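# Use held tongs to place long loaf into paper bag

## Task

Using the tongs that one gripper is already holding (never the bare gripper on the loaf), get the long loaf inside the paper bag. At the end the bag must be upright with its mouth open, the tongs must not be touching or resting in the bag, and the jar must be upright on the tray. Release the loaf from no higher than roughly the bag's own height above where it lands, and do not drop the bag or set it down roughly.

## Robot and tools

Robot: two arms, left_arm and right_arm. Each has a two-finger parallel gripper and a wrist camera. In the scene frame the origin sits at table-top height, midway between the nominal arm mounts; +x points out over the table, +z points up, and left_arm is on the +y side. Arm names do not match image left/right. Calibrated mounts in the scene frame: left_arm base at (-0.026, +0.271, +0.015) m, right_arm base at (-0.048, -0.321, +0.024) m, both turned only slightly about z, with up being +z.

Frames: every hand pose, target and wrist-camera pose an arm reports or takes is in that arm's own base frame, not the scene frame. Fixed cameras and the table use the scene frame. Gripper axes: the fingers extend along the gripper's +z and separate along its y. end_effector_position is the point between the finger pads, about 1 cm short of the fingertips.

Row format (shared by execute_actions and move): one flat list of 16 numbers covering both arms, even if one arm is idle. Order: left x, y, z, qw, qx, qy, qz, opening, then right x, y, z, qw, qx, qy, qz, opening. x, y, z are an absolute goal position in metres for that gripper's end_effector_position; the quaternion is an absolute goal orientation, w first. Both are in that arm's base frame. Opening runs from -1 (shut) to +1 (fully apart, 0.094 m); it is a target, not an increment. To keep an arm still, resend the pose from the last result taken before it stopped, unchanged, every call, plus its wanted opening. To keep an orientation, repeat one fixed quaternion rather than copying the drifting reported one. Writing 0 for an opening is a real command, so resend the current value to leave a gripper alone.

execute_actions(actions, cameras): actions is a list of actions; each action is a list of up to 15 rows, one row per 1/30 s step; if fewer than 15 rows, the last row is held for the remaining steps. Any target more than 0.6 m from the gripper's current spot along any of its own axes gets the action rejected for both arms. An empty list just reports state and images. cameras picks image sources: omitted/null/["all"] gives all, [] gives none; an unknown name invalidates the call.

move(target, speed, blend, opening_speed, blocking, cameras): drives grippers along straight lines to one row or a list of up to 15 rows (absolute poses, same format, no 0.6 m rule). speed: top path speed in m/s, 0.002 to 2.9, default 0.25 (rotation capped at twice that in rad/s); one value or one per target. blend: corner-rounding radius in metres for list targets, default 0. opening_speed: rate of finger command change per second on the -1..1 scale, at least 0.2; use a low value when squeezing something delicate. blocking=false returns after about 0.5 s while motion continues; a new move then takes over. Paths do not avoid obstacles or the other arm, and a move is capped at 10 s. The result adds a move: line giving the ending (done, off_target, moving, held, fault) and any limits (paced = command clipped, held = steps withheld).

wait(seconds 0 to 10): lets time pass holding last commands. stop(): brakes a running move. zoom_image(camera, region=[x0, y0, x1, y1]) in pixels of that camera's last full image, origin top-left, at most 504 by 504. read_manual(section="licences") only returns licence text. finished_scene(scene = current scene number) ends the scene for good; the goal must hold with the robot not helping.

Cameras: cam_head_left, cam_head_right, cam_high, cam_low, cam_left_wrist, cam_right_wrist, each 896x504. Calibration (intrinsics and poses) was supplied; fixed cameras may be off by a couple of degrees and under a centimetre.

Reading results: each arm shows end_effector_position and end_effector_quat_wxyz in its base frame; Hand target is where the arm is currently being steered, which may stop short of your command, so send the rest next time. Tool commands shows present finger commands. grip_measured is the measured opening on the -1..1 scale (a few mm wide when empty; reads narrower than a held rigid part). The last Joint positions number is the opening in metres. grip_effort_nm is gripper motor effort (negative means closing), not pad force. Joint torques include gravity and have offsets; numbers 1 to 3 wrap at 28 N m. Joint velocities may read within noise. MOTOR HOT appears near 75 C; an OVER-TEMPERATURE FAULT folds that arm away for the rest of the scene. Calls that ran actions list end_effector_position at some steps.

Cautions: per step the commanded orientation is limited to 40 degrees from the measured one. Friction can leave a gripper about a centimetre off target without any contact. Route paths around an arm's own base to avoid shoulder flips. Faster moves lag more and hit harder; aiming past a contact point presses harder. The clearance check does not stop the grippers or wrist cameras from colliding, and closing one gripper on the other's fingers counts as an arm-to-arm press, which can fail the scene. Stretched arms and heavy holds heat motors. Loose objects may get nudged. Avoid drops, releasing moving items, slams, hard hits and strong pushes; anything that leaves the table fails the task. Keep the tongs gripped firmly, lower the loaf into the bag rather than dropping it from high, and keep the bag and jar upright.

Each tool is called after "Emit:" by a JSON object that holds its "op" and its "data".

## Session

Emit:
{"op": "execute_actions", "data": {"actions": []}}

Emit:
{"op": "zoom_image", "data": {"camera": "cam_high", "region": [250, 120, 650, 300]}}

Emit:
{"op": "zoom_image", "data": {"camera": "cam_low", "region": [190, 90, 690, 430]}}

Scene clock: 0.00 s.
left_arm: end_effector_position=(+0.3815, +0.0011, +0.4073) grip_measured=+1.000 grip_effort_nm=n/a end_effector_quat_wxyz=(+0.707, +0.000, +0.707, +0.000) | right_arm: end_effector_position=(+0.2880, -0.1160, +0.1868) grip_measured=-0.298 grip_effort_nm=n/a end_effector_quat_wxyz=(+0.306, -0.010, +0.952, +0.001)
Joint positions: left_arm=[0 1.047 1.047 0 0 0 0.094] | right_arm=[-0.573 1.23 1.088 -0.891 -0.329 -0.503 0.033]
Joint velocities: within noise
Joint torques (N m): no reading
Heat: left arm: 34 °C; right arm: 36 °C.
Hand target: left_arm +0.3789, +0.0011, +0.4133; +0.712, +0.000, +0.702, +0.000 | right_arm +0.2885, -0.1149, +0.1903; +0.311, -0.012, +0.950, +0.002
Tool commands: left_gripper/opening=+1.0 right_gripper/opening=-0.30243
camera_calibration:
cam_left_wrist: T_world_to_cam=[[0.0338759, -0.999393, -0.00815951, -0.00274156], [-0.432998, -0.00731797, -0.901365, 0.570908], [0.900758, 0.0340676, -0.432983, -0.0774506], [0, 0, 0, 1]] pos_world=[0.317059, 0.00407655, 0.481039]
cam_right_wrist: T_world_to_cam=[[0.0316101, -0.99935, 0.017353, -0.126955], [-0.98295, -0.0342284, -0.18066, 0.352692], [0.181136, -0.0113464, -0.983393, 0.21819], [0, 0, 0, 1]] pos_world=[0.31117, -0.112324, 0.280486]

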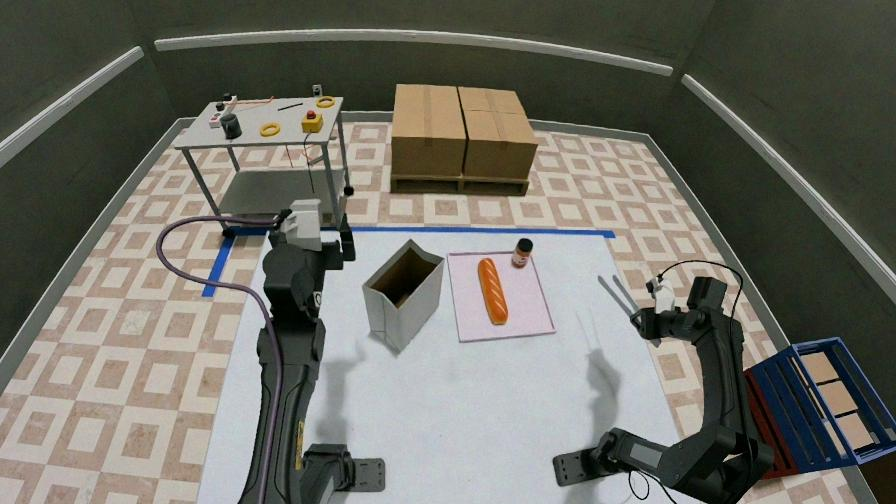

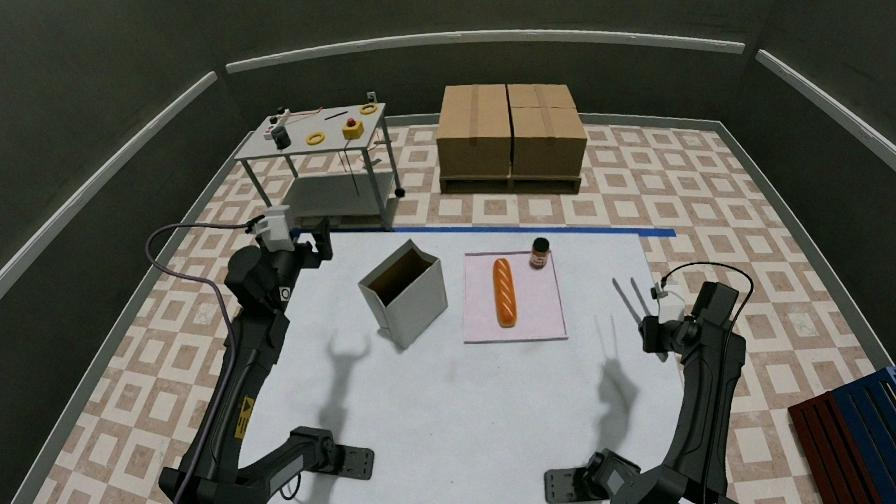

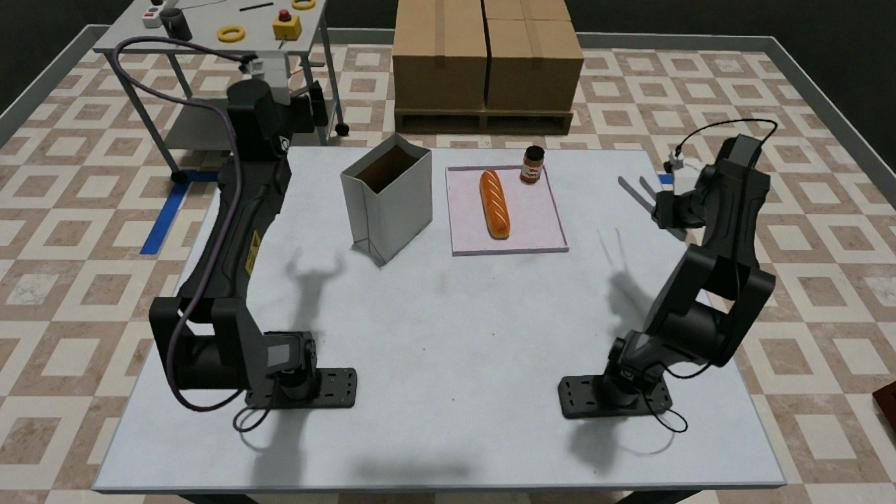

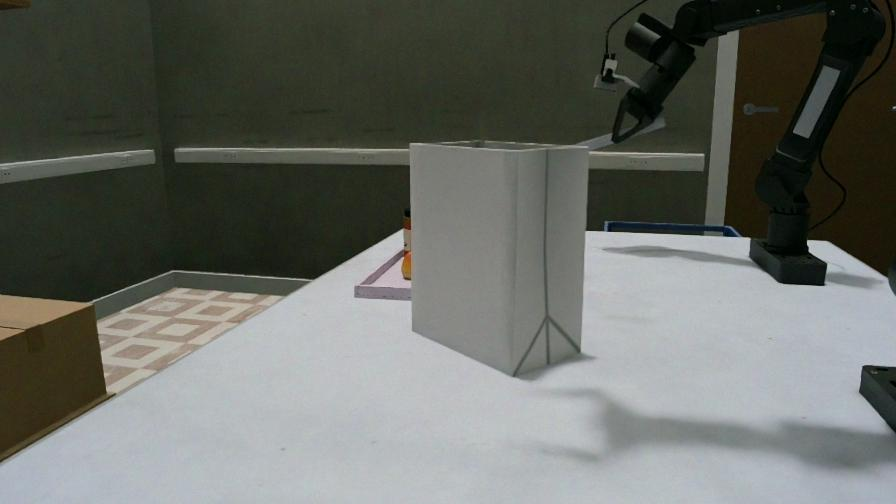

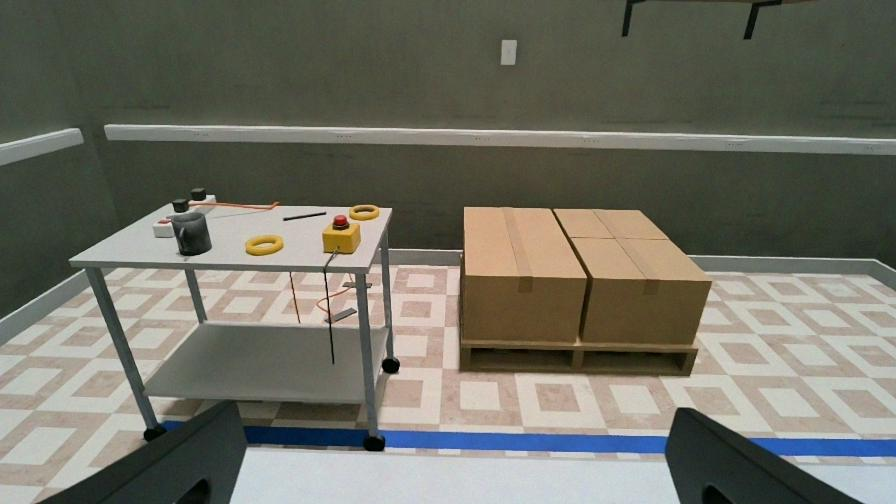

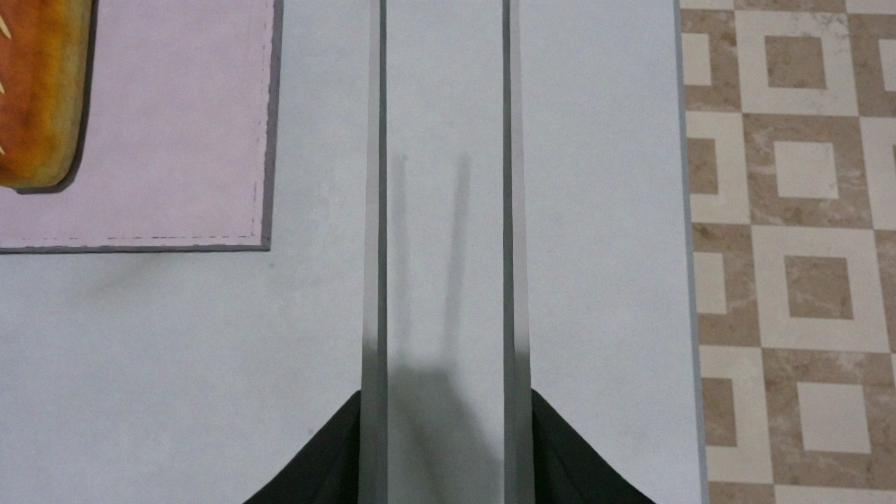

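Scaled by 1.260.

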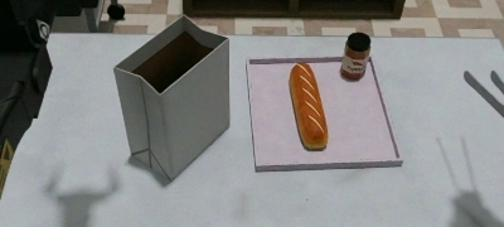

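Scaled by 1.008.

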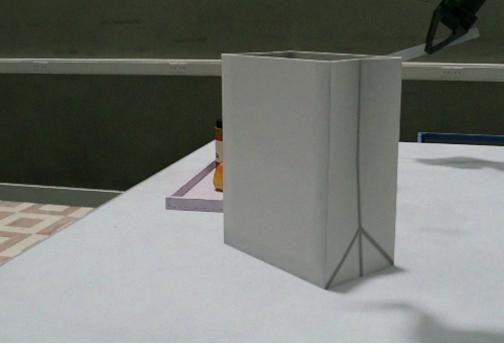

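Emit:
{"op": "move", "data": {"target": [[0.22,-0.08,0.38,0.6814,0.1889,0.6814,-0.1889,1,0.36,0.04,0.25,0.156,-0.0164,0.987,0.003,-0.302],[0.252,-0.28,0.10,0.6814,0.1889,0.6814,-0.1889,1,0.422,0.1645,0.20,0.0175,-0.0166,0.9997,0.0003,-0.15]], "speed": 0.25, "blend": 0.03}}

Scene clock: 58.90 s.
left_arm: end_effector_position=(+0.2507, -0.2767, +0.1016) grip_measured=+1.000 grip_effort_nm=-0.037 end_effector_quat_wxyz=(+0.653, +0.191, +0.710, -0.182) | right_arm: end_effector_position=(+0.4178, +0.1603, +0.2028) grip_measured=-0.152 grip_effort_nm=0.120 end_effector_quat_wxyz=(+0.103, -0.018, +0.994, +0.027)
Joint positions: left_arm=[-1.092 1.868 0.228 1.546 -0.555 -0.058 0.094] | right_arm=[0.372 2.161 2.362 -1.559 0.02 0.334 0.04]
Joint torques (N m): left_arm=[-0.46 -4.77 3.3 1.78 -0.12 0.13] | right_arm=[0.21 -9.96 9.21 0.63 -0.05 0.04]
Heat: left arm: 35 °C; right arm: 39 °C.
Hand target: left_arm +0.2520, -0.2800, +0.1003; +0.656, +0.193, +0.708, -0.179 | right_arm +0.4215, +0.1644, +0.1995; +0.102, -0.018, +0.994, +0.031
Off the commanded pose: left_arm 0.004 m, 5 deg | right_arm 0.007 m, 10 deg.
joint sent to its limit (left arm) — joint 4 (wrist pitch), upper limit. The joint targets are off in orientation, not in position.
joint sent to its limit (right arm) — joint 4 (wrist pitch), lower limit. The joint targets are off in orientation, not in position.
move: off_target (left_arm, right_arm); target 2's new opening was sent with right_arm's hand 0.007 m and 10 deg from that target
camera_calibration:
cam_left_wrist: T_world_to_cam=[[-0.480609, -0.876933, -0.0021407, -0.116211], [-0.441073, 0.243841, -0.863711, 0.304386], [0.757938, -0.414163, -0.503983, -0.163514], [0, 0, 0, 1]] pos_world=[0.202338, -0.243852, 0.180244]
cam_right_wrist: T_world_to_cam=[[0.057513, -0.997421, -0.0429324, 0.145977], [-0.971219, -0.0658549, 0.228902, 0.409665], [-0.23114, 0.0285319, -0.972502, 0.377102], [0, 0, 0, 1]] pos_world=[0.476642, 0.16182, 0.279226]

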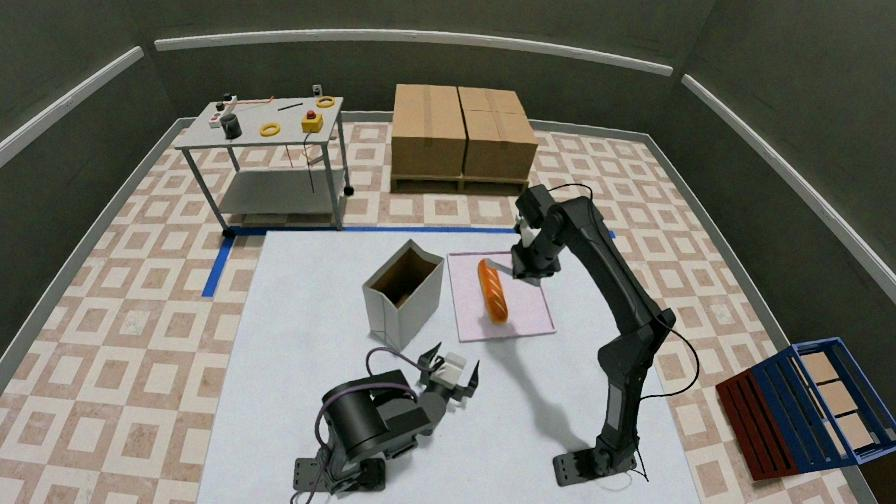

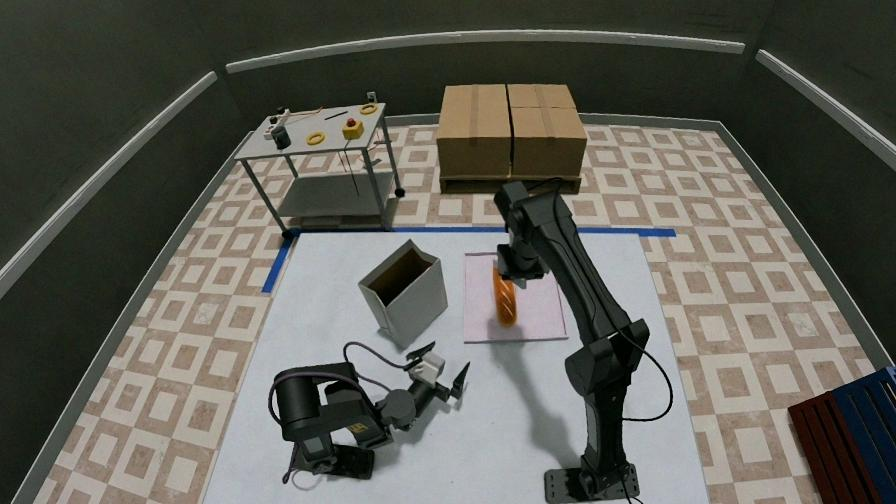

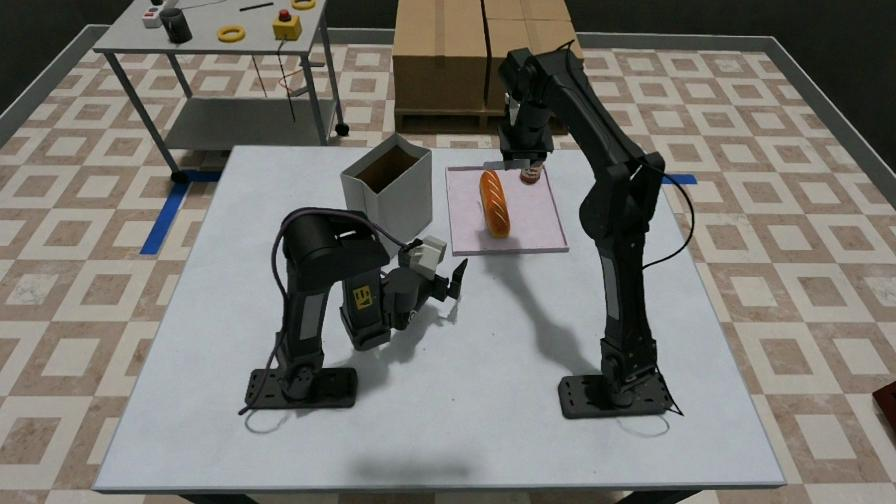

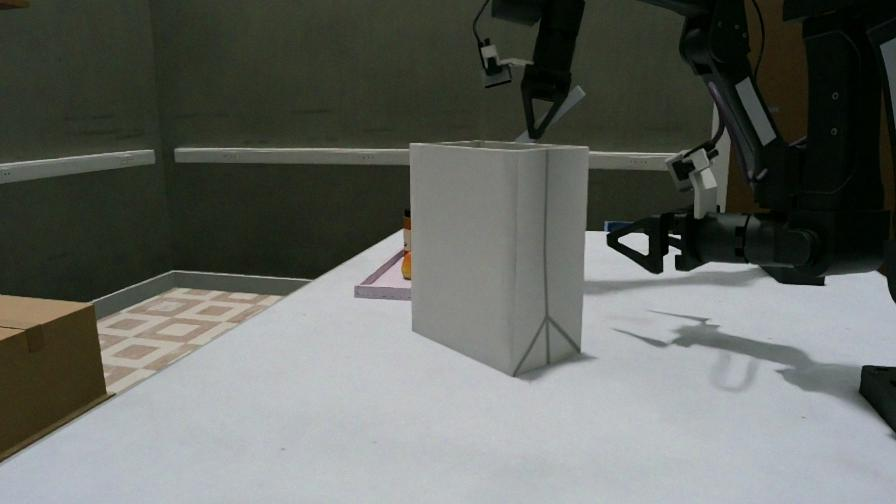

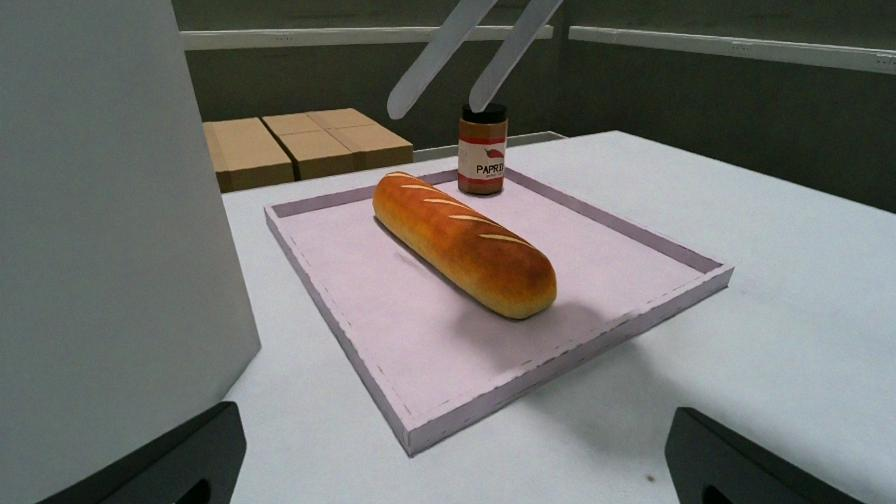

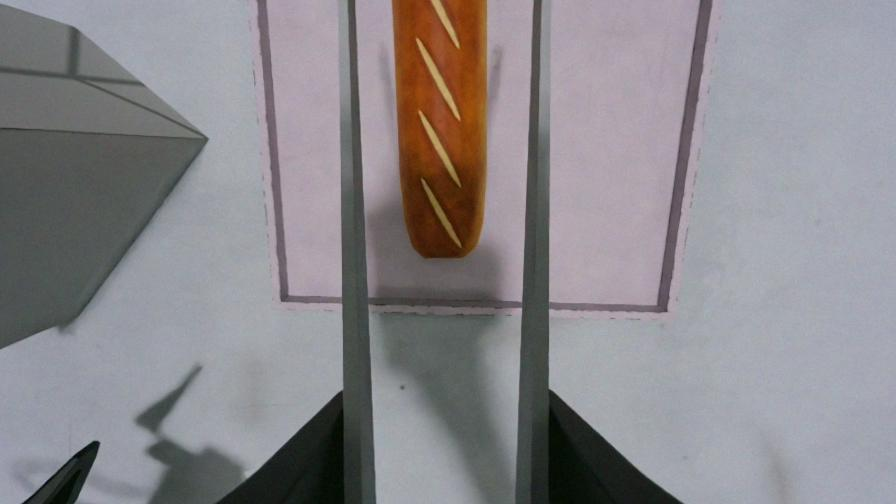

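Emit:
{"op": "move", "data": {"target": [0.252,-0.28,0.10,0.656,0.193,0.708,-0.179,1,0.422,0.164,0.132,0.0175,-0.0166,0.9997,0.0003,-0.15], "speed": 0.1, "cameras": ["cam_left_wrist","cam_right_wrist"]}}

Scene clock: 65.83 s.
left_arm: end_effector_position=(+0.2507, -0.2767, +0.1018) grip_measured=+1.000 grip_effort_nm=-0.037 end_effector_quat_wxyz=(+0.654, +0.191, +0.709, -0.182) | right_arm: end_effector_position=(+0.4239, +0.1630, +0.1462) grip_measured=-0.152 grip_effort_nm=0.110 end_effector_quat_wxyz=(+0.041, -0.019, +0.999, +0.005)
Joint positions: left_arm=[-1.092 1.868 0.228 1.547 -0.555 -0.058 0.094] | right_arm=[0.372 2.29 2.359 -1.559 0.019 0.334 0.04]
Joint torques (N m): left_arm=[-0.32 -4.68 3.34 1.82 -0.1 0.1] | right_arm=[0.05 -10.97 5.91 0.38 -0.05 0.05]
Heat: left arm: 36 °C; right arm: 39 °C.
Hand target: left_arm +0.2519, -0.2799, +0.0999; +0.655, +0.193, +0.708, -0.179 | right_arm +0.4216, +0.1639, +0.1321; +0.021, -0.017, +1.000, +0.002
Off the commanded pose: left_arm 0.004 m, 1 deg | right_arm 0.014 m, 3 deg.
joint sent to its limit (left arm) — joint 4 (wrist pitch), upper limit. The joint targets still meet the commanded pose.
joint sent to its limit (right arm) — joint 4 (wrist pitch), lower limit. The joint targets still meet the commanded pose.
move: off_target (right_arm)
camera_calibration:
cam_left_wrist: T_world_to_cam=[[-0.480263, -0.877123, -0.00182209, -0.116297], [-0.440785, 0.243144, -0.864054, 0.30428], [0.758325, -0.41417, -0.503395, -0.163608], [0, 0, 0, 1]] pos_world=[0.202337, -0.243752, 0.180343]
cam_right_wrist: T_world_to_cam=[[0.0540095, -0.998536, -0.00286816, 0.141612], [-0.935375, -0.0515982, 0.349873, 0.393587], [-0.349508, -0.0162136, -0.936793, 0.375673], [0, 0, 0, 1]] pos_world=[0.491804, 0.167804, 0.214629]
Images, in order (width x height): cam_left_wrist 896x504, cam_right_wrist 896x504.

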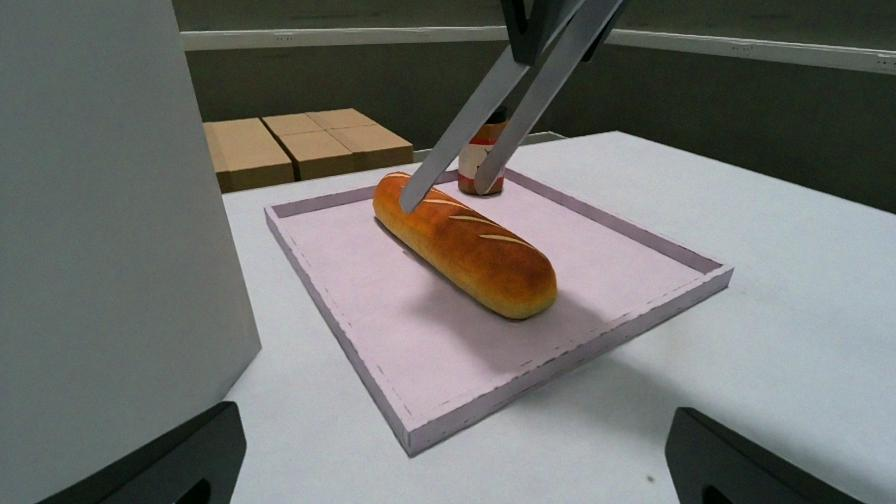

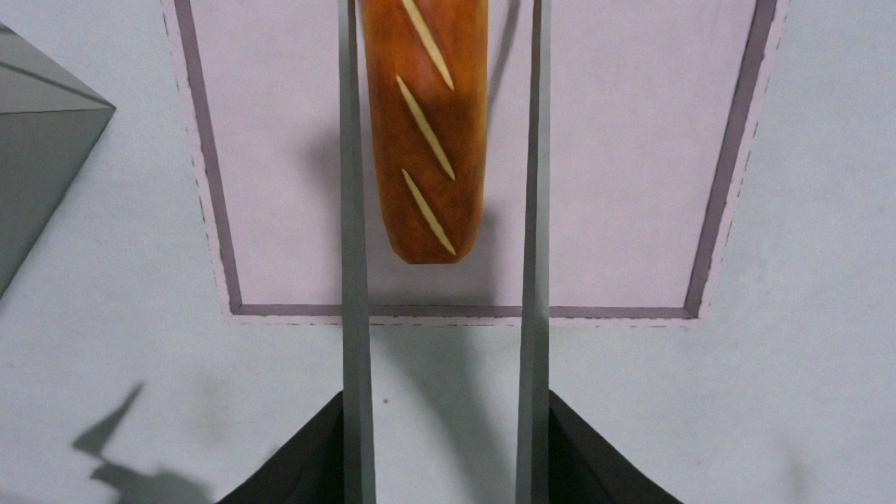

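Emit:
{"op": "move", "data": {"target": [[0.252,-0.28,0.10,0.656,0.193,0.708,-0.179,1,0.420,0.169,0.132,0.0174,-0.0436,0.9989,0.0008,-0.15],[0.252,-0.28,0.10,0.656,0.193,0.708,-0.179,1,0.420,0.169,0.117,0.0174,-0.0436,0.9989,0.0008,-0.15]], "speed": 0.06, "cameras": ["cam_left_wrist","cam_right_wrist"]}}

Emit:
{"op": "zoom_image", "data": {"camera": "cam_left_wrist", "region": [340, 130, 600, 340]}}

Scene clock: 83.77 s.
left_arm: end_effector_position=(+0.2507, -0.2767, +0.1018) grip_measured=+1.000 grip_effort_nm=-0.037 end_effector_quat_wxyz=(+0.654, +0.191, +0.709, -0.182) | right_arm: end_effector_position=(+0.4196, +0.1643, +0.1268) grip_measured=-0.152 grip_effort_nm=0.110 end_effector_quat_wxyz=(+0.024, -0.037, +0.999, +0.001)
Joint positions: left_arm=[-1.092 1.868 0.228 1.547 -0.555 -0.058 0.094] | right_arm=[0.377 2.29 2.282 -1.516 0.015 0.302 0.04]
Joint torques (N m): left_arm=[-0.24 -4.78 3.38 1.77 -0.12 0.11] | right_arm=[0.7 -11.85 6.05 0.5 -0.04 -0.06]
Heat: left arm: 37 °C; right arm: 39 °C.
Hand target: left_arm +0.2519, -0.2799, +0.1000; +0.655, +0.193, +0.708, -0.179 | right_arm +0.4197, +0.1689, +0.1171; +0.017, -0.044, +0.999, +0.001
Off the commanded pose: left_arm 0.004 m, 1 deg | right_arm 0.011 m, 1 deg.
joint sent to its limit (left arm) — joint 4 (wrist pitch), upper limit. The joint targets still meet the commanded pose.
move: off_target (right_arm)
camera_calibration:
cam_left_wrist: T_world_to_cam=[[-0.480268, -0.87712, -0.00156991, -0.116341], [-0.440627, 0.242813, -0.864228, 0.304284], [0.758413, -0.41437, -0.503098, -0.163679], [0, 0, 0, 1]] pos_world=[0.202337, -0.243752, 0.180442]
cam_right_wrist: T_world_to_cam=[[0.0915914, -0.99578, 0.00569259, 0.125784], [-0.920456, -0.0824792, 0.382043, 0.3912], [-0.379962, -0.0402317, -0.924127, 0.371188], [0, 0, 0, 1]] pos_world=[0.489599, 0.172453, 0.192854]
Images, in order (width x height): cam_left_wrist 896x504, cam_right_wrist 896x504.

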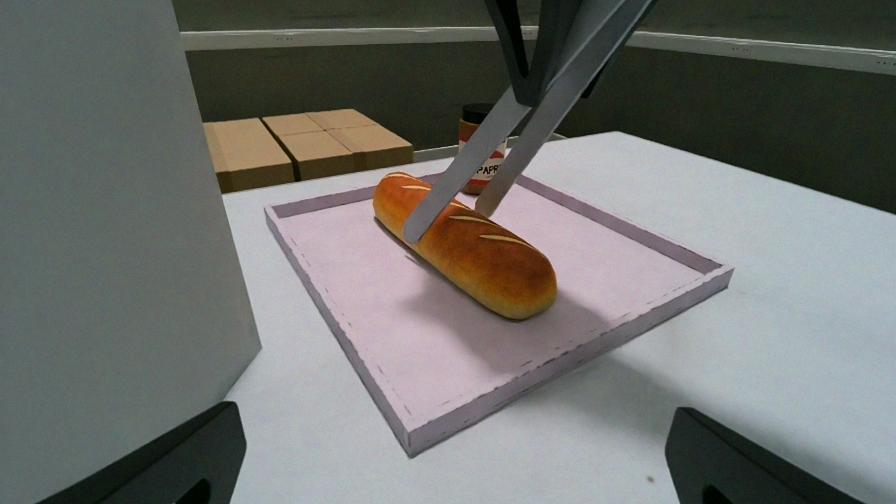

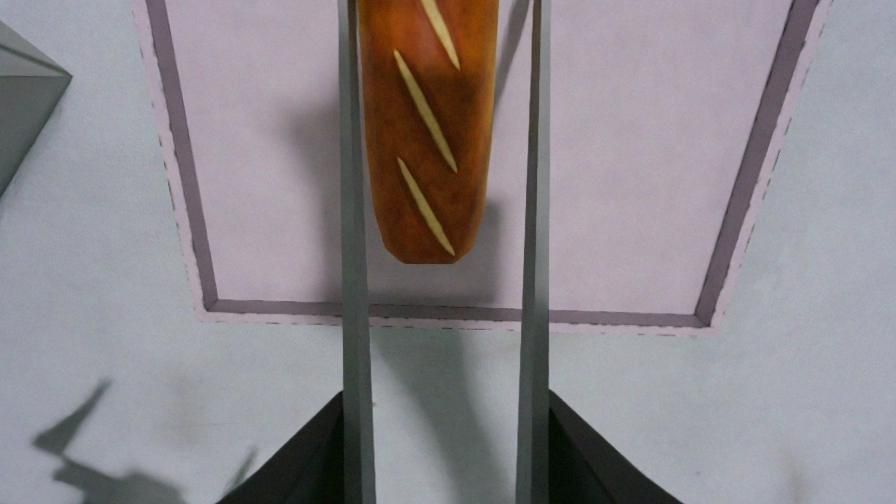

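Scaled by 1.938.

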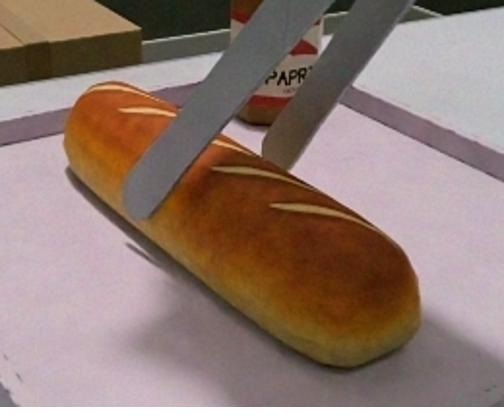

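Emit:
{"op": "move", "data": {"target": [0.252,-0.28,0.10,0.656,0.193,0.708,-0.179,1,0.420,0.176,0.107,0.0174,-0.0436,0.9989,0.0008,-0.15], "speed": 0.06, "cameras": ["cam_left_wrist","cam_right_wrist"]}}

Emit:
{"op": "zoom_image", "data": {"camera": "cam_left_wrist", "region": [340, 130, 600, 340]}}

Scene clock: 90.37 s.
left_arm: end_effector_position=(+0.2507, -0.2767, +0.1018) grip_measured=+1.000 grip_effort_nm=-0.037 end_effector_quat_wxyz=(+0.654, +0.191, +0.709, -0.182) | right_arm: end_effector_position=(+0.4202, +0.1722, +0.1198) grip_measured=-0.152 grip_effort_nm=0.110 end_effector_quat_wxyz=(+0.027, -0.043, +0.999, +0.002)
Joint positions: left_arm=[-1.092 1.868 0.228 1.547 -0.555 -0.058 0.094] | right_arm=[0.392 2.29 2.253 -1.48 0.015 0.305 0.04]
Joint torques (N m): left_arm=[-0.34 -4.67 3.34 1.72 -0.11 0.07] | right_arm=[0.59 -11.54 5.83 0.47 -0.03 0.03]
Heat: left arm: 37 °C; right arm: 40 °C.
Hand target: left_arm +0.2519, -0.2799, +0.0999; +0.655, +0.193, +0.708, -0.179 | right_arm +0.4197, +0.1759, +0.1072; +0.017, -0.044, +0.999, +0.001
Off the commanded pose: left_arm 0.004 m, 1 deg | right_arm 0.013 m, 1 deg.
joint sent to its limit (left arm) — joint 4 (wrist pitch), upper limit. The joint targets still meet the commanded pose.
move: off_target (right_arm)
camera_calibration:
cam_left_wrist: T_world_to_cam=[[-0.480268, -0.87712, -0.00156991, -0.116341], [-0.440627, 0.242813, -0.864228, 0.304284], [0.758413, -0.41437, -0.503098, -0.163679], [0, 0, 0, 1]] pos_world=[0.202337, -0.243752, 0.180442]
cam_right_wrist: T_world_to_cam=[[0.103322, -0.994643, 0.00325595, 0.12881], [-0.922063, -0.0945543, 0.375312, 0.398583], [-0.372994, -0.0417804, -0.926893, 0.362915], [0, 0, 0, 1]] pos_world=[0.489575, 0.180971, 0.186371]
Images, in order (width x height): cam_left_wrist 896x504, cam_right_wrist 896x504.

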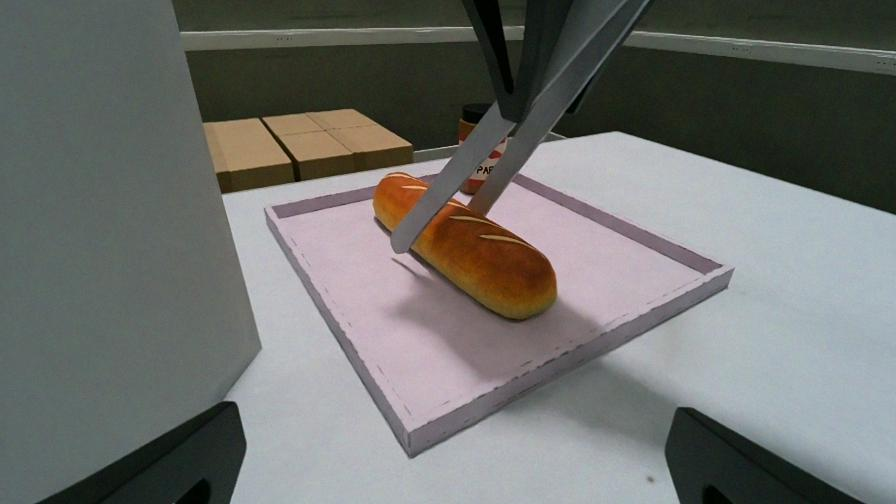

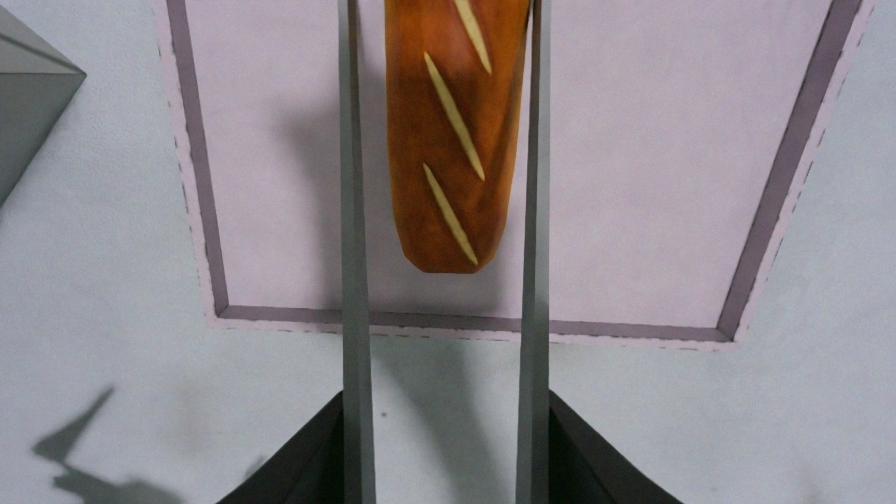

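Scaled by 1.938.

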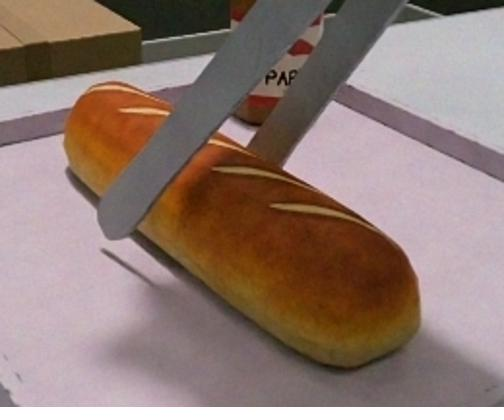

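Emit:
{"op": "move", "data": {"target": [0.252,-0.28,0.10,0.656,0.193,0.708,-0.179,1,0.420,0.173,0.101,0.0174,-0.0436,0.9989,0.0008,-0.15], "speed": 0.05, "cameras": []}}

Emit:
{"op": "move", "data": {"target": [0.252,-0.28,0.10,0.656,0.193,0.708,-0.179,1,0.420,0.173,0.101,0.0174,-0.0436,0.9989,0.0008,-0.68], "opening_speed": 0.25, "cameras": ["cam_left_wrist","cam_right_wrist"]}}

Emit:
{"op": "zoom_image", "data": {"camera": "cam_left_wrist", "region": [340, 130, 600, 340]}}

Scene clock: 100.37 s.
left_arm: end_effector_position=(+0.2507, -0.2767, +0.1018) grip_measured=+1.000 grip_effort_nm=-0.042 end_effector_quat_wxyz=(+0.654, +0.191, +0.709, -0.182) | right_arm: end_effector_position=(+0.4199, +0.1720, +0.1091) grip_measured=-0.152 grip_effort_nm=0.110 end_effector_quat_wxyz=(+0.023, -0.043, +0.999, +0.001)
Joint positions: left_arm=[-1.092 1.868 0.228 1.547 -0.555 -0.058 0.094] | right_arm=[0.392 2.29 2.21 -1.446 0.015 0.306 0.04]
Joint torques (N m): left_arm=[-0.53 -4.48 3.41 1.77 -0.04 0.13] | right_arm=[-0.01 -12.59 5.81 0.46 -0.03 -0.02]
Heat: left arm: 37 °C; right arm: 40 °C.
Hand target: left_arm +0.2519, -0.2799, +0.0999; +0.655, +0.193, +0.708, -0.179 | right_arm +0.4198, +0.1730, +0.1011; +0.017, -0.044, +0.999, +0.001
Off the commanded pose: left_arm 0.004 m, 1 deg | right_arm 0.008 m, 1 deg.
joint sent to its limit (left arm) — joint 4 (wrist pitch), upper limit. The joint targets still meet the commanded pose.
move: done
No camera images: "cameras" was empty.

Scene clock: 102.70 s.
left_arm: end_effector_position=(+0.2508, -0.2767, +0.1019) grip_measured=+1.000 grip_effort_nm=-0.037 end_effector_quat_wxyz=(+0.654, +0.191, +0.709, -0.182) | right_arm: end_effector_position=(+0.4212, +0.1724, +0.1091) grip_measured=-0.521 grip_effort_nm=-0.979 end_effector_quat_wxyz=(+0.026, -0.043, +0.999, +0.002)
Joint positions: left_arm=[-1.092 1.868 0.228 1.548 -0.555 -0.058 0.094] | right_arm=[0.392 2.29 2.21 -1.441 0.015 0.306 0.022]
Joint torques (N m): left_arm=[-0.27 -4.46 3.23 1.8 -0.07 0.17] | right_arm=[0.02 -12.57 5.82 0.42 -0.03 -0.02]
Heat: left arm: 37 °C; right arm: 40 °C.
Hand target: left_arm +0.2519, -0.2799, +0.1000; +0.655, +0.193, +0.708, -0.179 | right_arm +0.4199, +0.1730, +0.1011; +0.017, -0.044, +0.999, +0.001
Off the commanded pose: left_arm 0.004 m, 1 deg | right_arm 0.008 m, 1 deg.
joint sent to its limit (left arm) — joint 4 (wrist pitch), upper limit. The joint targets still meet the commanded pose.
move: done
camera_calibration:
cam_left_wrist: T_world_to_cam=[[-0.480269, -0.87712, -0.00138243, -0.116287], [-0.440491, 0.242554, -0.86437, 0.304195], [0.758492, -0.414521, -0.502854, -0.163734], [0, 0, 0, 1]] pos_world=[0.202337, -0.243652, 0.180442]
cam_right_wrist: T_world_to_cam=[[0.102188, -0.994756, 0.00432021, 0.129309], [-0.920844, -0.0929507, 0.378689, 0.402322], [-0.376302, -0.0426757, -0.925514, 0.354805], [0, 0, 0, 1]] pos_world=[0.490776, 0.181168, 0.175463]
Images, in order (width x height): cam_left_wrist 896x504, cam_right_wrist 896x504.

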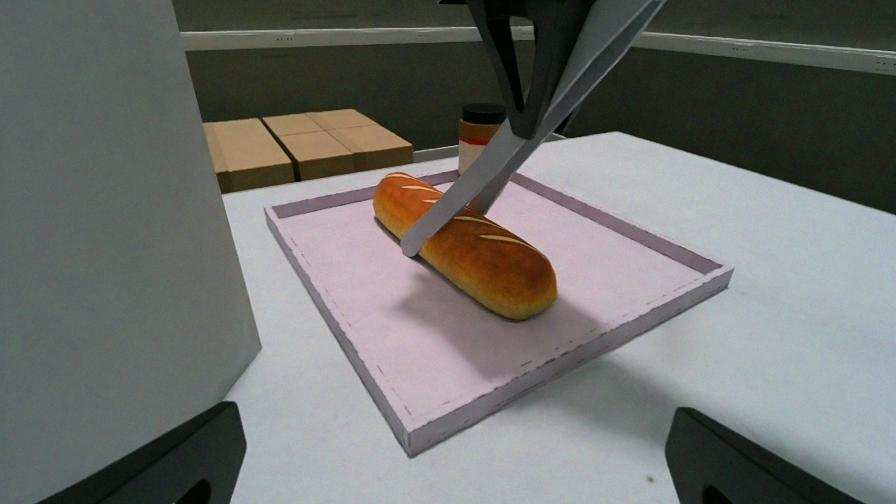

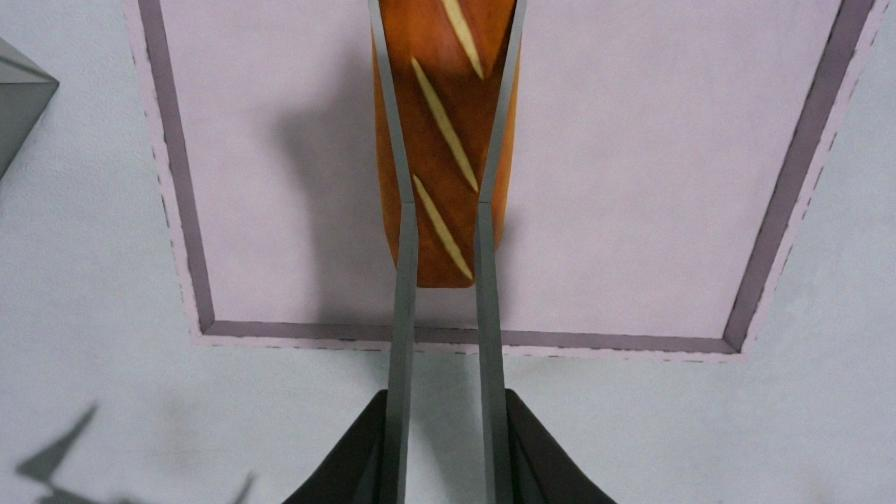

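Scaled by 1.938.

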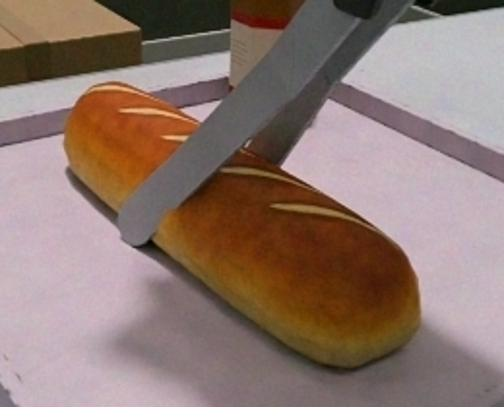

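Emit:
{"op": "move", "data": {"target": [0.252,-0.28,0.10,0.656,0.193,0.708,-0.179,1,0.420,0.173,0.150,0.0174,-0.0436,0.9989,0.0008,-0.7], "speed": 0.05, "cameras": ["cam_left_wrist"]}}

Scene clock: 114.70 s.
left_arm: end_effector_position=(+0.2508, -0.2767, +0.1019) grip_measured=+1.000 grip_effort_nm=-0.042 end_effector_quat_wxyz=(+0.654, +0.191, +0.709, -0.182) | right_arm: end_effector_position=(+0.4154, +0.1701, +0.1367) grip_measured=-0.528 grip_effort_nm=-1.009 end_effector_quat_wxyz=(+0.024, -0.043, +0.999, +0.001)
Joint positions: left_arm=[-1.092 1.868 0.228 1.548 -0.555 -0.058 0.094] | right_arm=[0.392 2.296 2.331 -1.561 0.014 0.306 0.022]
Joint torques (N m): left_arm=[-0.42 -4.74 3.36 1.76 -0.14 0.09] | right_arm=[0.01 -14.54 9.61 0.32 -0.02 -0.03]
Heat: left arm: 38 °C; right arm: 41 °C.
Hand target: left_arm +0.2519, -0.2799, +0.1000; +0.655, +0.193, +0.708, -0.179 | right_arm +0.4193, +0.1728, +0.1496; +0.042, -0.044, +0.998, +0.010
Off the commanded pose: left_arm 0.004 m, 1 deg | right_arm 0.014 m, 1 deg.
joint sent to its limit (left arm) — joint 4 (wrist pitch), upper limit. The joint targets still meet the commanded pose.
joint sent to its limit (right arm) — joint 4 (wrist pitch), lower limit. The joint targets are off in orientation, not in position.
move: off_target (right_arm)
camera_calibration:
cam_left_wrist: T_world_to_cam=[[-0.479934, -0.877303, -0.00143434, -0.11639], [-0.440553, 0.242421, -0.864375, 0.304176], [0.758667, -0.414212, -0.502845, -0.163695], [0, 0, 0, 1]] pos_world=[0.202336, -0.243652, 0.180442]
Images, in order (width x height): cam_left_wrist 896x504.

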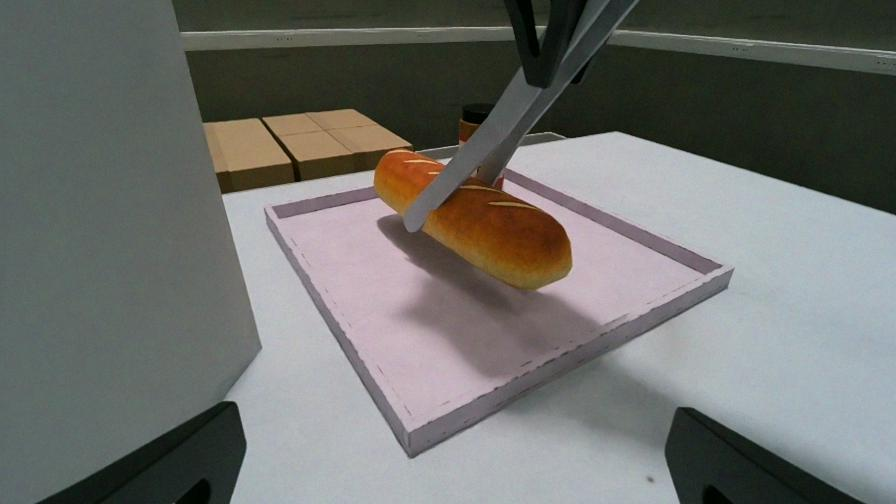

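Emit:
{"op": "move", "data": {"target": [[0.22,-0.22,0.25,0.656,0.193,0.708,-0.179,1,0.405,0.165,0.22,0.0174,-0.0436,0.9989,0.0008,-0.75],[0.2,0.0,0.33,0.707,0,0.707,0,1,0.36,0.13,0.34,0.6330,-0.1330,0.7544,0.1116,-0.75],[0.2,0.1,0.33,0.683,-0.183,0.683,0.183,1,0.42,0.19,0.34,0.5702,-0.3537,0.6794,0.2968,-0.75],[0.2,0.1,0.33,0.683,-0.183,0.683,0.183,1,0.45,0.255,0.31,0.4449,-0.5529,0.5302,0.4640,-0.75]], "speed": [0.15,0.3,0.25,0.25], "blend": 0.03}}

Emit:
{"op": "zoom_image", "data": {"camera": "cam_high", "region": [300, 60, 560, 280]}}

Scene clock: 142.73 s.
left_arm: end_effector_position=(+0.1999, +0.0979, +0.3263) grip_measured=+1.000 grip_effort_nm=-0.042 end_effector_quat_wxyz=(+0.681, -0.182, +0.686, +0.177) | right_arm: end_effector_position=(+0.4513, +0.2503, +0.3072) grip_measured=-0.529 grip_effort_nm=-1.013 end_effector_quat_wxyz=(-0.449, +0.548, -0.548, -0.445)
Joint positions: left_arm=[0.207 0.269 0.616 -0.356 -0.306 -0.008 0.094] | right_arm=[0.164 2.16 2.157 -0.878 -1.308 -0.868 0.022]
Joint torques (N m): left_arm=[0.39 4.1 5.98 1.85 -0.05 0.07] | right_arm=[0.51 -10.59 10.82 1.04 -1 -0.09]
Heat: left arm: 38 °C; right arm: 45 °C.
Hand target: left_arm +0.2000, +0.0999, +0.3299; +0.683, -0.183, +0.683, +0.183 | right_arm +0.4500, +0.2548, +0.3101; -0.450, +0.549, -0.531, -0.463
Off the commanded pose: left_arm 0.004 m, 1 deg | right_arm 0.006 m, 3 deg.
move: off_target (right_arm)
camera_calibration:
cam_left_wrist: T_world_to_cam=[[0.520095, -0.854103, -0.00316309, -0.0135187], [-0.378174, -0.22696, -0.897482, 0.429288], [0.765824, 0.467971, -0.441041, 0.0349414], [0, 0, 0, 1]] pos_world=[0.142618, 0.0695336, 0.400646]
cam_right_wrist: T_world_to_cam=[[0.999748, -0.0055447, 0.0217594, -0.455137], [0.0141084, -0.598771, -0.800796, 0.429322], [0.0174691, 0.800901, -0.598542, 0.0634471], [0, 0, 0, 1]] pos_world=[0.447857, 0.203727, 0.391678]

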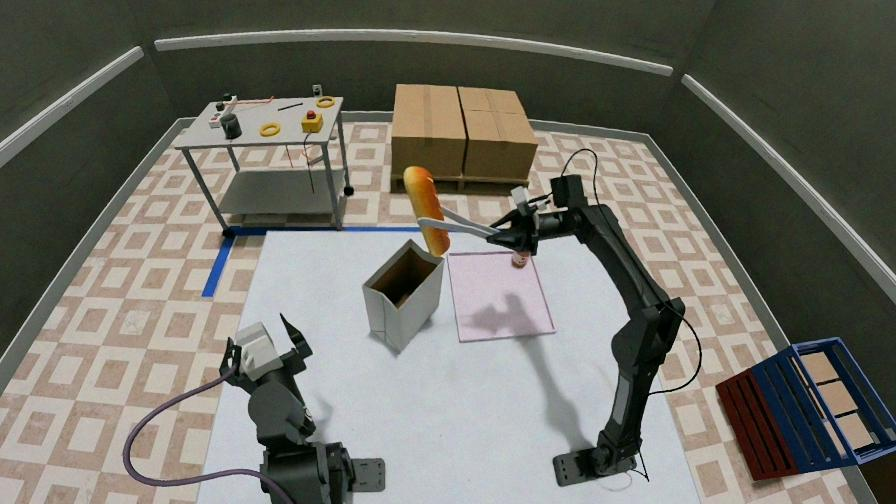

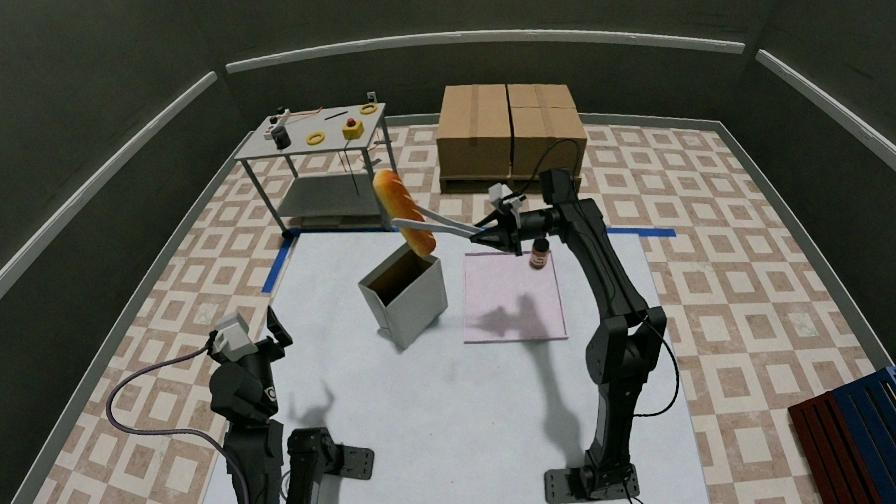

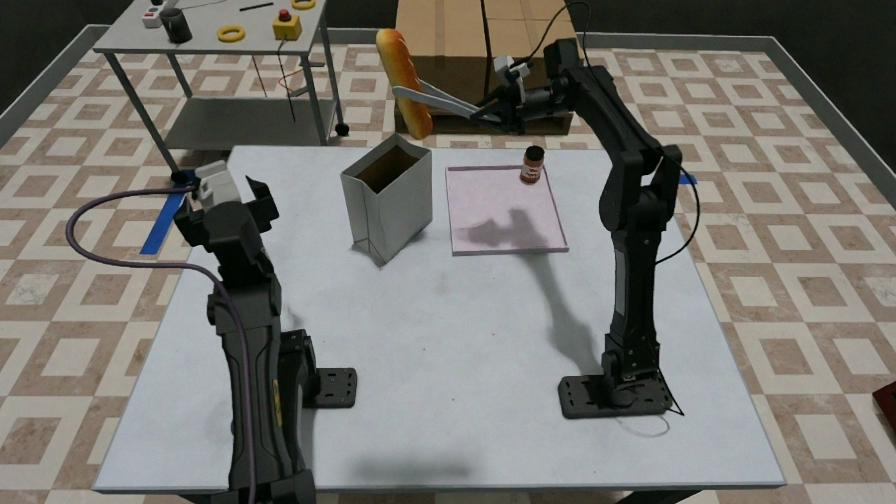

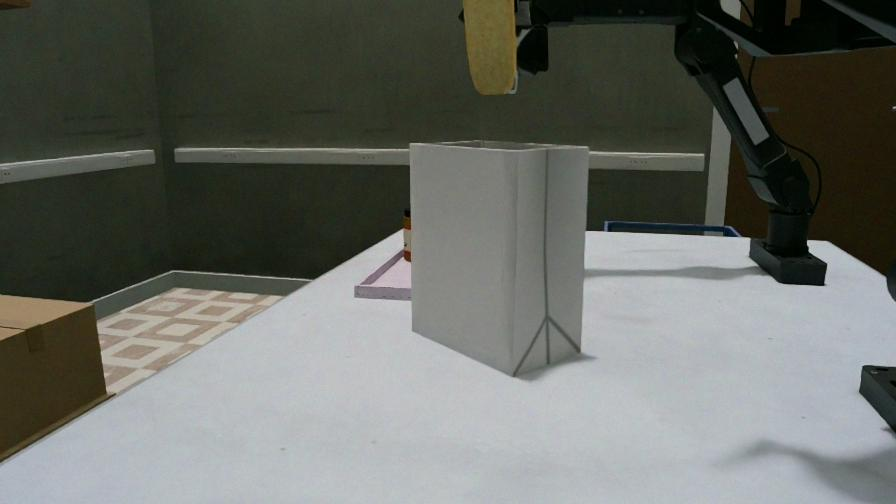

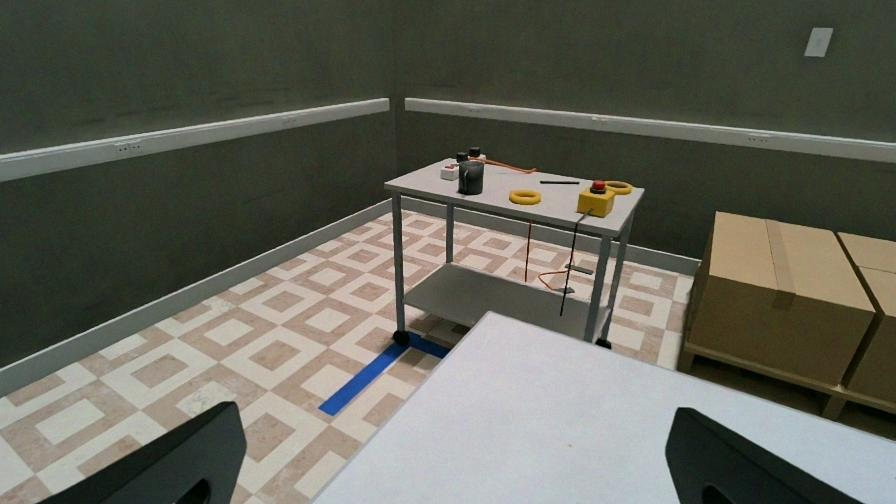

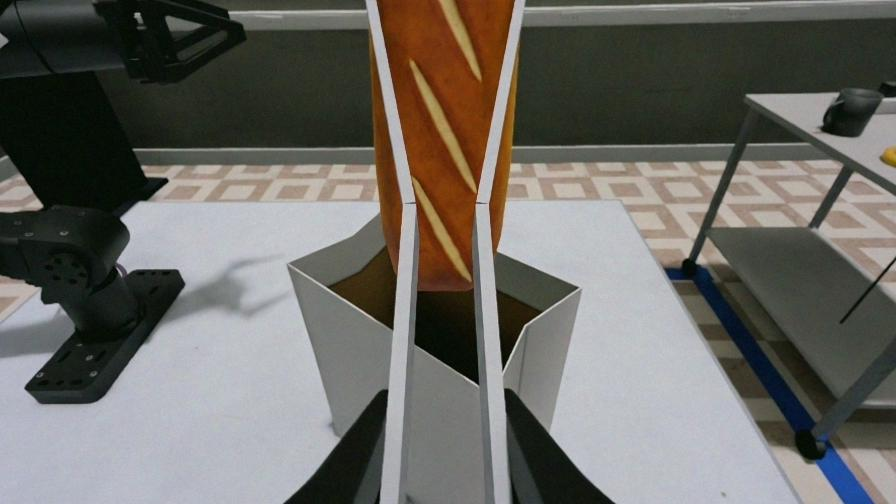

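Scaled by 1.938.

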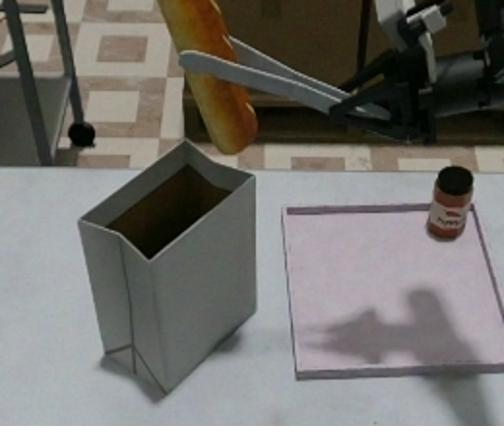

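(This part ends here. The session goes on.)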